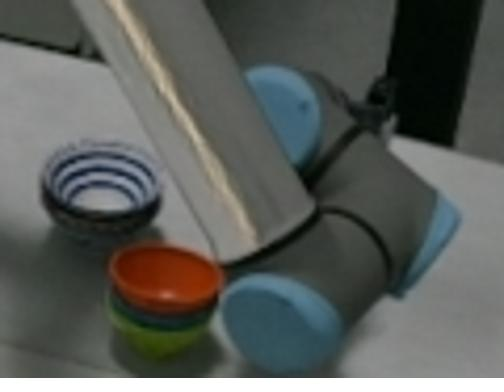

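{"method": "move", "body": {"target": [[0,0,0,0,0,0,0.754,0,0.576,0.696,0.754,0,0.576,0.696,0.754,0,0.576,0.696,0.714,0.678,0.226,0.168,0.4,-0.6,0,0,0.2,0,0,0,0.605,0,-0.08,-0.348,0.605,0,-0.08,-0.348,1.0,0,-0.9,-0.6,-0.657,0.678,0.225,-0.175,0.4,-0.92],[0,0,0,0,0,0,0.754,0,0.576,0.696,0.754,0,0.576,0.696,0.754,0,0.576,0.696,0.714,0.678,0.226,0.168,0.4,-0.6,0.0482,-0.2597,0.2,0,0,-0.1667,0.605,0,-0.08,-0.348,0.605,0,-0.08,-0.348,1.0,0,-0.9,-0.6,-0.657,0.678,0.225,-0.175,0.4,-0.92]], "speed": [0.1, 0.15], "blend": [0.03, 0], "cameras": ["cam_high"]}}

{"method": "zoom_image", "body": {"camera": "cam_high", "region": [325, 0, 445, 90]}}

Scene clock: 236.53 s.
left_arm: end_effector_position=(+0.8001, +0.6829, +0.2171) hand_goal=(+0.754, +0.000, +0.576, +0.696, +0.754, +0.000, +0.576, +0.696, +0.754, +0.000, +0.576, +0.696, +0.714, +0.678, +0.226, +0.168) hand_measured=(+0.754, +0.000, +0.576, +0.696, +0.754, +0.000, +0.576, +0.696, +0.754, +0.000, +0.576, +0.696, +0.714, +0.678, +0.224, +0.168) hand_current_ma=(-2, +0, +2, +0, -2, +0, +2, +0, -2, +0, +2, +0, +1, -2, -6, -1) hand_state=(goal, goal, goal, goal, goal, goal, goal, goal, goal, goal, goal, goal, goal, goal, goal, goal) hand_current_limit=0.40 hand_speed=-0.60 end_effector_quat_wxyz=(+0.059, -0.470, +0.877, +0.082) | right_arm: end_effector_position=(-0.0702, -0.1062, +0.1904) hand_goal=(+0.606, +0.000, -0.080, -0.348, +0.606, +0.000, -0.080, -0.348, +1.000, +0.000, -0.900, -0.600, -0.656, +0.678, +0.226, -0.174) hand_measured=(+0.656, +0.002, -0.056, -0.340, +0.658, -0.002, -0.060, -0.336, +0.994, +0.000, -0.896, -0.596, -0.650, +0.678, +0.268, -0.132) hand_current_ma=(+152, +2, +52, +13, +156, -1, +42, +20, -9, +0, +6, +4, +11, +0, +159, +169) hand_state=(blocked, goal, blocked, goal, blocked, goal, goal, goal, goal, goal, goal, goal, goal, goal, blocked, blocked) hand_current_limit=0.40 hand_speed=-0.92 end_effector_quat_wxyz=(-0.434, +0.750, +0.432, -0.249)
Joint positions: left_arm=[-0.172 -0.682 0.879 1.376 1.369 0.443] | right_arm=[1.145 -1.446 2.176 0.672 0.531 4.907]
Joint torques (N m): left_arm=[-0.71 -108.81 -42.82 4.85 0.7 0.86] | right_arm=[-8.22 -60.35 -18.28 1.22 0.16 2.51]
Wrist force (N, zeroed by zero_wrist_force on right_arm): left_arm=[0.0 0.1 0.4] | right_arm=[-0.1 1.6 0.2]
Wrist torque (N m, zeroed by zero_wrist_force on right_arm): left_arm=[-0.03 0.02 0.00] | right_arm=[-0.01 0.03 -0.07]
Wrist force, peak (N, zeroed by zero_wrist_force on right_arm): left_arm=[-0.5 0.2 0.8] | right_arm=[0.0 2.4 1.4]
Hand target: left_arm +0.8001, +0.6829, +0.2171; +0.059, -0.470, +0.877, +0.082 | right_arm -0.0701, -0.1062, +0.1904; -0.434, +0.751, +0.432, -0.249
Off the commanded pose: left_arm 0.000 m, 0 deg | right_arm 0.000 m, 0 deg.
move: done
Images, in order (width x height): cam_high 672x504.

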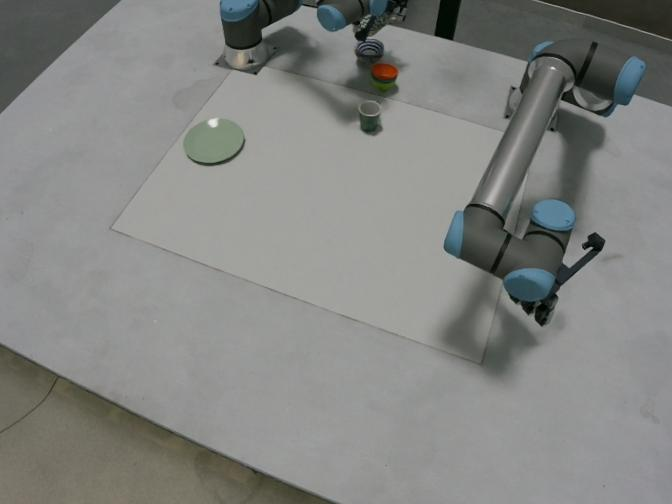

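Scaled by 4.200.

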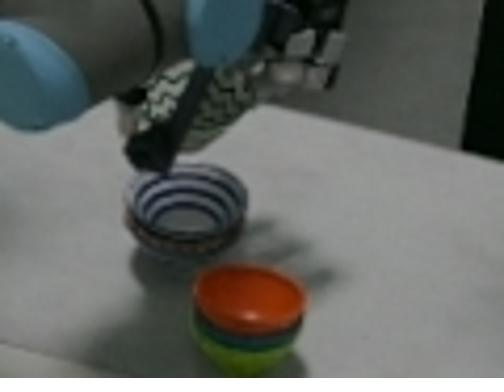

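{"method": "zoom_image", "body": {"camera": "cam_high", "region": [342, 0, 412, 60]}}

Scaled by 7.200.

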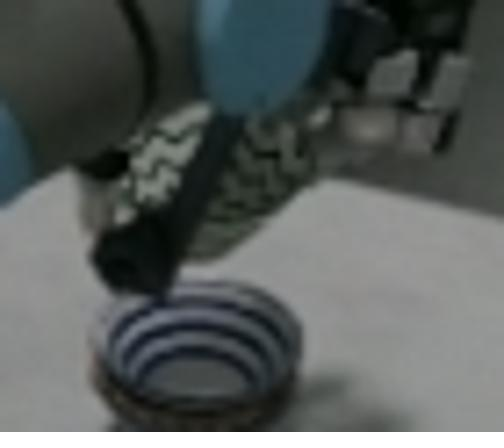

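{"method": "move", "body": {"target": [[0,0,0,0,0,0,0.754,0,0.576,0.696,0.754,0,0.576,0.696,0.754,0,0.576,0.696,0.714,0.678,0.226,0.168,0.4,-0.6,0,0,-0.1257,0,0,0,0.605,0,-0.08,-0.348,0.605,0,-0.08,-0.348,1.0,0,-0.9,-0.6,-0.657,0.678,0.225,-0.175,0.4,-0.92],[0,0,0,0,0,0,0.754,0,0.576,0.696,0.754,0,0.576,0.696,0.754,0,0.576,0.696,0.714,0.678,0.226,0.168,0.4,-0.6,0,0,-0.184,0,0,0,0.605,0,-0.08,-0.348,0.605,0,-0.08,-0.348,1.0,0,-0.9,-0.6,-0.657,0.678,0.225,-0.175,0.4,-0.92]], "speed": [0.05, 0.02], "stop_force": 4, "cameras": ["cam_high"]}}

{"method": "zoom_image", "body": {"camera": "cam_high", "region": [342, 0, 412, 60]}}

Scene clock: 240.77 s.
left_arm: end_effector_position=(+0.8001, +0.6829, +0.2171) hand_goal=(+0.754, +0.000, +0.576, +0.696, +0.754, +0.000, +0.576, +0.696, +0.754, +0.000, +0.576, +0.696, +0.714, +0.678, +0.226, +0.168) hand_measured=(+0.754, +0.000, +0.576, +0.696, +0.754, +0.000, +0.576, +0.696, +0.754, +0.000, +0.576, +0.696, +0.714, +0.678, +0.224, +0.168) hand_current_ma=(-2, +0, +2, +0, -2, +0, +2, +0, -2, +0, +2, +0, +1, -2, -6, -1) hand_state=(goal, goal, goal, goal, goal, goal, goal, goal, goal, goal, goal, goal, goal, goal, goal, goal) hand_current_limit=0.40 hand_speed=-0.60 end_effector_quat_wxyz=(+0.059, -0.470, +0.877, +0.082) | right_arm: end_effector_position=(-0.0701, -0.1063, +0.0983) hand_goal=(+0.606, +0.000, -0.080, -0.348, +0.606, +0.000, -0.080, -0.348, +1.000, +0.000, -0.900, -0.600, -0.656, +0.678, +0.226, -0.174) hand_measured=(+0.656, +0.002, -0.056, -0.350, +0.658, -0.002, -0.060, -0.342, +0.994, +0.000, -0.896, -0.596, -0.648, +0.678, +0.270, -0.132) hand_current_ma=(+153, +2, +52, -1, +156, -1, +43, +8, -9, +0, +6, +4, +11, +0, +165, +164) hand_state=(blocked, goal, blocked, goal, blocked, goal, blocked, goal, goal, goal, goal, goal, goal, goal, blocked, blocked) hand_current_limit=0.40 hand_speed=-0.92 end_effector_quat_wxyz=(-0.434, +0.751, +0.432, -0.249)
Joint positions: left_arm=[-0.172 -0.682 0.879 1.376 1.369 0.443] | right_arm=[1.145 -1.309 2.236 0.475 0.531 4.908]
Joint torques (N m): left_arm=[-0.12 -108.24 -42.47 4.9 0.53 0.87] | right_arm=[6.24 -61.07 -34.95 8.79 -2.62 1.82]
Wrist force (N, zeroed by zero_wrist_force on right_arm): left_arm=[0.0 0.1 0.4] | right_arm=[0.0 -0.9 -0.3]
Wrist torque (N m, zeroed by zero_wrist_force on right_arm): left_arm=[-0.01 0.00 0.00] | right_arm=[0.01 0.01 -0.04]
Wrist force, peak (N, zeroed by zero_wrist_force on right_arm): left_arm=[-0.4 0.8 0.5] | right_arm=[0.5 -6.8 -1.7]
Hand target: left_arm +0.8001, +0.6829, +0.2171; +0.059, -0.470, +0.877, +0.082 | right_arm -0.0701, -0.1063, +0.0983; -0.434, +0.751, +0.432, -0.249 (not the last commanded pose)
Off the commanded pose: left_arm 0.000 m, 0 deg | right_arm 0.018 m, 0 deg.
move: contact (right_arm); path passed 1 of 2 targets
Images, in order (width x height): cam_high 672x504.

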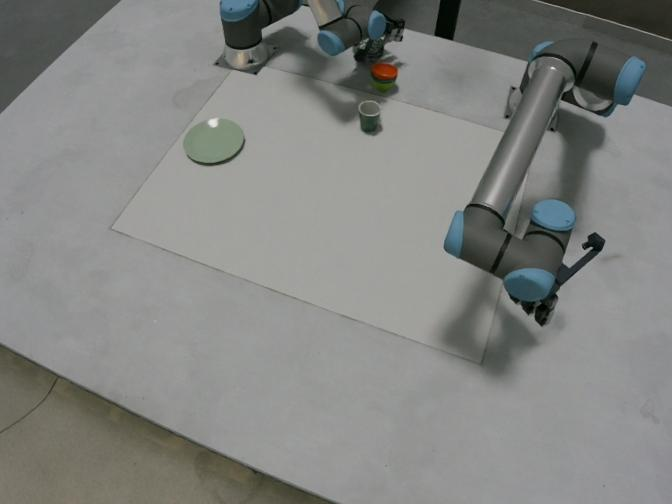

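Scaled by 7.200.

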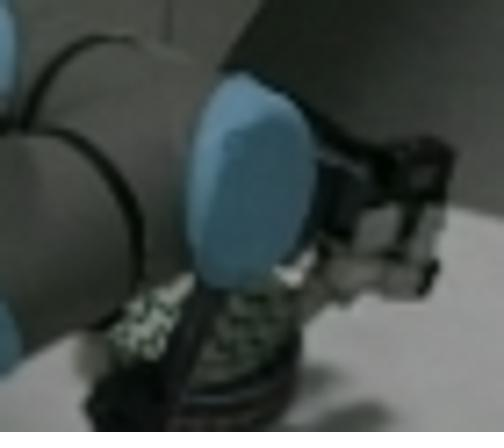

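{"method": "execute_actions", "body": {"actions": [[[0,0,0,0,0,0,0.754,0,0.576,0.696,0.754,0,0.576,0.696,0.754,0,0.576,0.696,0.714,0.678,0.226,0.168,0.4,-0.6,0,0,0,0,0,0,0.72,0,-0.08,-0.348,0.71,0,-0.08,-0.348,1.0,0,-0.9,-0.6,-0.657,0.678,0.225,-0.07,0.4,-0.98]],[[0,0,0,0,0,0,0.754,0,0.576,0.696,0.754,0,0.576,0.696,0.754,0,0.576,0.696,0.714,0.678,0.226,0.168,0.4,-0.6,0,0,0,0,0,0,0.72,0,-0.08,-0.348,0.71,0,-0.08,-0.348,1.0,0,-0.9,-0.6,-0.657,0.678,0.225,-0.07,0.4,-0.98]],[[0,0,0,0,0,0,0.754,0,0.576,0.696,0.754,0,0.576,0.696,0.754,0,0.576,0.696,0.714,0.678,0.226,0.168,0.4,-0.6,0,0,0,0,0,0,0.72,0,-0.08,-0.348,0.71,0,-0.08,-0.348,1.0,0,-0.9,-0.6,-0.657,0.678,0.225,-0.07,0.4,-0.98]],[[0,0,0,0,0,0,0.754,0,0.576,0.696,0.754,0,0.576,0.696,0.754,0,0.576,0.696,0.714,0.678,0.226,0.168,0.4,-0.6,0,0,0,0,0,0,0.8,0,-0.08,-0.348,0.8,0,-0.08,-0.348,1.0,0,-0.9,-0.6,-0.657,0.678,0.225,0.0,0.4,-0.92]],[[0,0,0,0,0,0,0.754,0,0.576,0.696,0.754,0,0.576,0.696,0.754,0,0.576,0.696,0.714,0.678,0.226,0.168,0.4,-0.6,0,0,0,0,0,0,0.8,0,-0.08,-0.348,0.8,0,-0.08,-0.348,1.0,0,-0.9,-0.6,-0.657,0.678,0.225,0.0,0.4,-0.92]]], "cameras": ["cam_high"]}}

{"method": "zoom_image", "body": {"camera": "cam_high", "region": [342, 0, 412, 60]}}

Scene clock: 243.87 s.
left_arm: end_effector_position=(+0.8001, +0.6829, +0.2171) hand_goal=(+0.754, +0.000, +0.576, +0.696, +0.754, +0.000, +0.576, +0.696, +0.754, +0.000, +0.576, +0.696, +0.714, +0.678, +0.226, +0.168) hand_measured=(+0.754, +0.000, +0.576, +0.696, +0.754, +0.000, +0.576, +0.696, +0.754, +0.000, +0.576, +0.696, +0.714, +0.678, +0.224, +0.168) hand_current_ma=(-2, +0, +2, +0, -2, +0, +2, +0, -2, +0, +2, +0, +1, -2, -6, -1) hand_state=(goal, goal, goal, goal, goal, goal, goal, goal, goal, goal, goal, goal, goal, goal, goal, goal) hand_current_limit=0.40 hand_speed=-0.60 end_effector_quat_wxyz=(+0.059, -0.470, +0.877, +0.082) | right_arm: end_effector_position=(-0.0701, -0.1063, +0.0984) hand_goal=(+0.800, +0.000, -0.080, -0.348, +0.800, +0.000, -0.080, -0.348, +1.000, +0.000, -0.900, -0.600, -0.656, +0.678, +0.226, +0.000) hand_measured=(+0.782, +0.002, -0.082, -0.348, +0.782, -0.002, -0.078, -0.346, +0.994, +0.000, -0.896, -0.596, -0.652, +0.678, +0.226, -0.002) hand_current_ma=(-41, +2, -1, -1, -41, -1, +3, +3, -9, +0, +6, +4, +7, +0, +0, -4) hand_state=(goal, goal, goal, goal, goal, goal, goal, goal, goal, goal, goal, goal, goal, goal, goal, goal) hand_current_limit=0.40 hand_speed=-0.92 end_effector_quat_wxyz=(-0.434, +0.751, +0.432, -0.249)
Joint positions: left_arm=[-0.172 -0.682 0.879 1.376 1.369 0.443] | right_arm=[1.145 -1.309 2.236 0.475 0.531 4.908]
Joint torques (N m): left_arm=[0.94 -107.5 -41.81 4.65 0.53 1.07] | right_arm=[1.28 -60.21 -33.93 7.76 -0.51 -0.2]
Wrist force (N, zeroed by zero_wrist_force on right_arm): left_arm=[-0.1 0.1 0.5] | right_arm=[0.4 0.0 -0.2]
Wrist torque (N m, zeroed by zero_wrist_force on right_arm): left_arm=[-0.03 0.03 -0.02] | right_arm=[-0.10 -0.02 -0.02]
Wrist force, peak (N, zeroed by zero_wrist_force on right_arm): left_arm=[-0.7 0.3 0.6] | right_arm=[0.2 -1.3 -1.0]
Hand target: left_arm +0.8001, +0.6829, +0.2171; +0.059, -0.470, +0.877, +0.082 | right_arm -0.0701, -0.1063, +0.0983; -0.434, +0.751, +0.432, -0.249
Off the commanded pose: left_arm 0.000 m, 0 deg | right_arm 0.000 m, 0 deg.
Step readings (end_effector_position of left_arm | right_arm):
0: (+0.8001, +0.6829, +0.2171) | (-0.0701, -0.1063, +0.0983)
1: (+0.8001, +0.6829, +0.2171) | (-0.0701, -0.1063, +0.0983)
2: (+0.8001, +0.6829, +0.2171) | (-0.0701, -0.1063, +0.0983)
4: (+0.8001, +0.6829, +0.2171) | (-0.0701, -0.1063, +0.0983)
8: (+0.8001, +0.6829, +0.2171) | (-0.0701, -0.1063, +0.0983)
15: (+0.8001, +0.6829, +0.2171) | (-0.0701, -0.1063, +0.0983)
16: (+0.8001, +0.6829, +0.2171) | (-0.0701, -0.1063, +0.0983)
17: (+0.8001, +0.6829, +0.2171) | (-0.0701, -0.1063, +0.0983)
19: (+0.8001, +0.6829, +0.2171) | (-0.0701, -0.1063, +0.0983)
23: (+0.8001, +0.6829, +0.2171) | (-0.0701, -0.1063, +0.0983)
30: (+0.8001, +0.6829, +0.2171) | (-0.0701, -0.1063, +0.0983)
31: (+0.8001, +0.6829, +0.2171) | (-0.0701, -0.1063, +0.0983)
32: (+0.8001, +0.6829, +0.2171) | (-0.0701, -0.1063, +0.0983)
34: (+0.8001, +0.6829, +0.2171) | (-0.0701, -0.1063, +0.0983)
38: (+0.8001, +0.6829, +0.2171) | (-0.0701, -0.1063, +0.0983)
45: (+0.8001, +0.6829, +0.2171) | (-0.0701, -0.1063, +0.0983)
46: (+0.8001, +0.6829, +0.2171) | (-0.0701, -0.1063, +0.0984)
47: (+0.8001, +0.6829, +0.2171) | (-0.0701, -0.1063, +0.0984)
49: (+0.8001, +0.6829, +0.2171) | (-0.0701, -0.1063, +0.0984)
53: (+0.8001, +0.6829, +0.2171) | (-0.0701, -0.1063, +0.0984)
60: (+0.8001, +0.6829, +0.2171) | (-0.0701, -0.1063, +0.0984)
61: (+0.8001, +0.6829, +0.2171) | (-0.0701, -0.1063, +0.0984)
62: (+0.8001, +0.6829, +0.2171) | (-0.0701, -0.1063, +0.0984)
64: (+0.8001, +0.6829, +0.2171) | (-0.0701, -0.1063, +0.0984)
68: (+0.8001, +0.6829, +0.2171) | (-0.0701, -0.1063, +0.0984)
75: (+0.8001, +0.6829, +0.2171) | (-0.0701, -0.1063, +0.0984)
Images, in order (width x height): cam_high 672x504.

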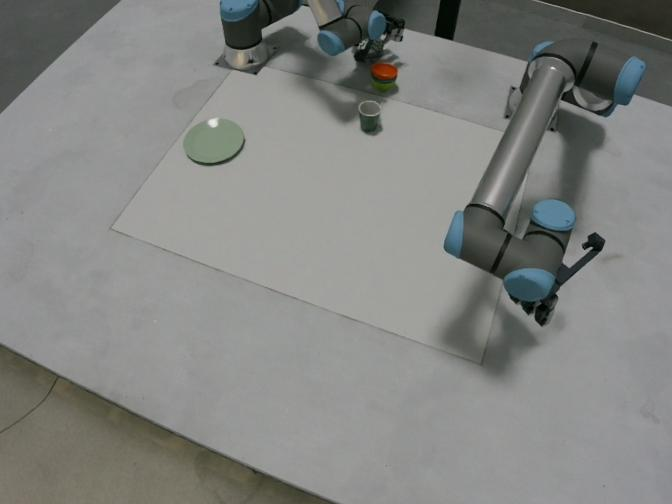

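Scaled by 7.200.

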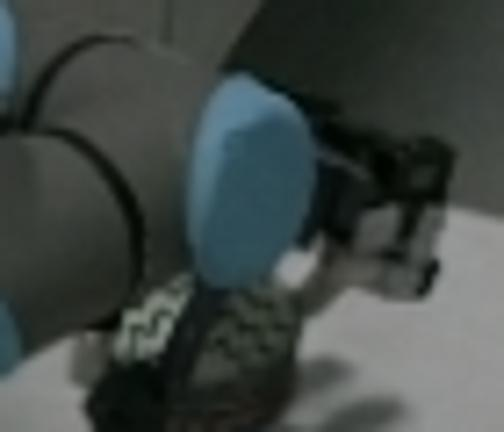

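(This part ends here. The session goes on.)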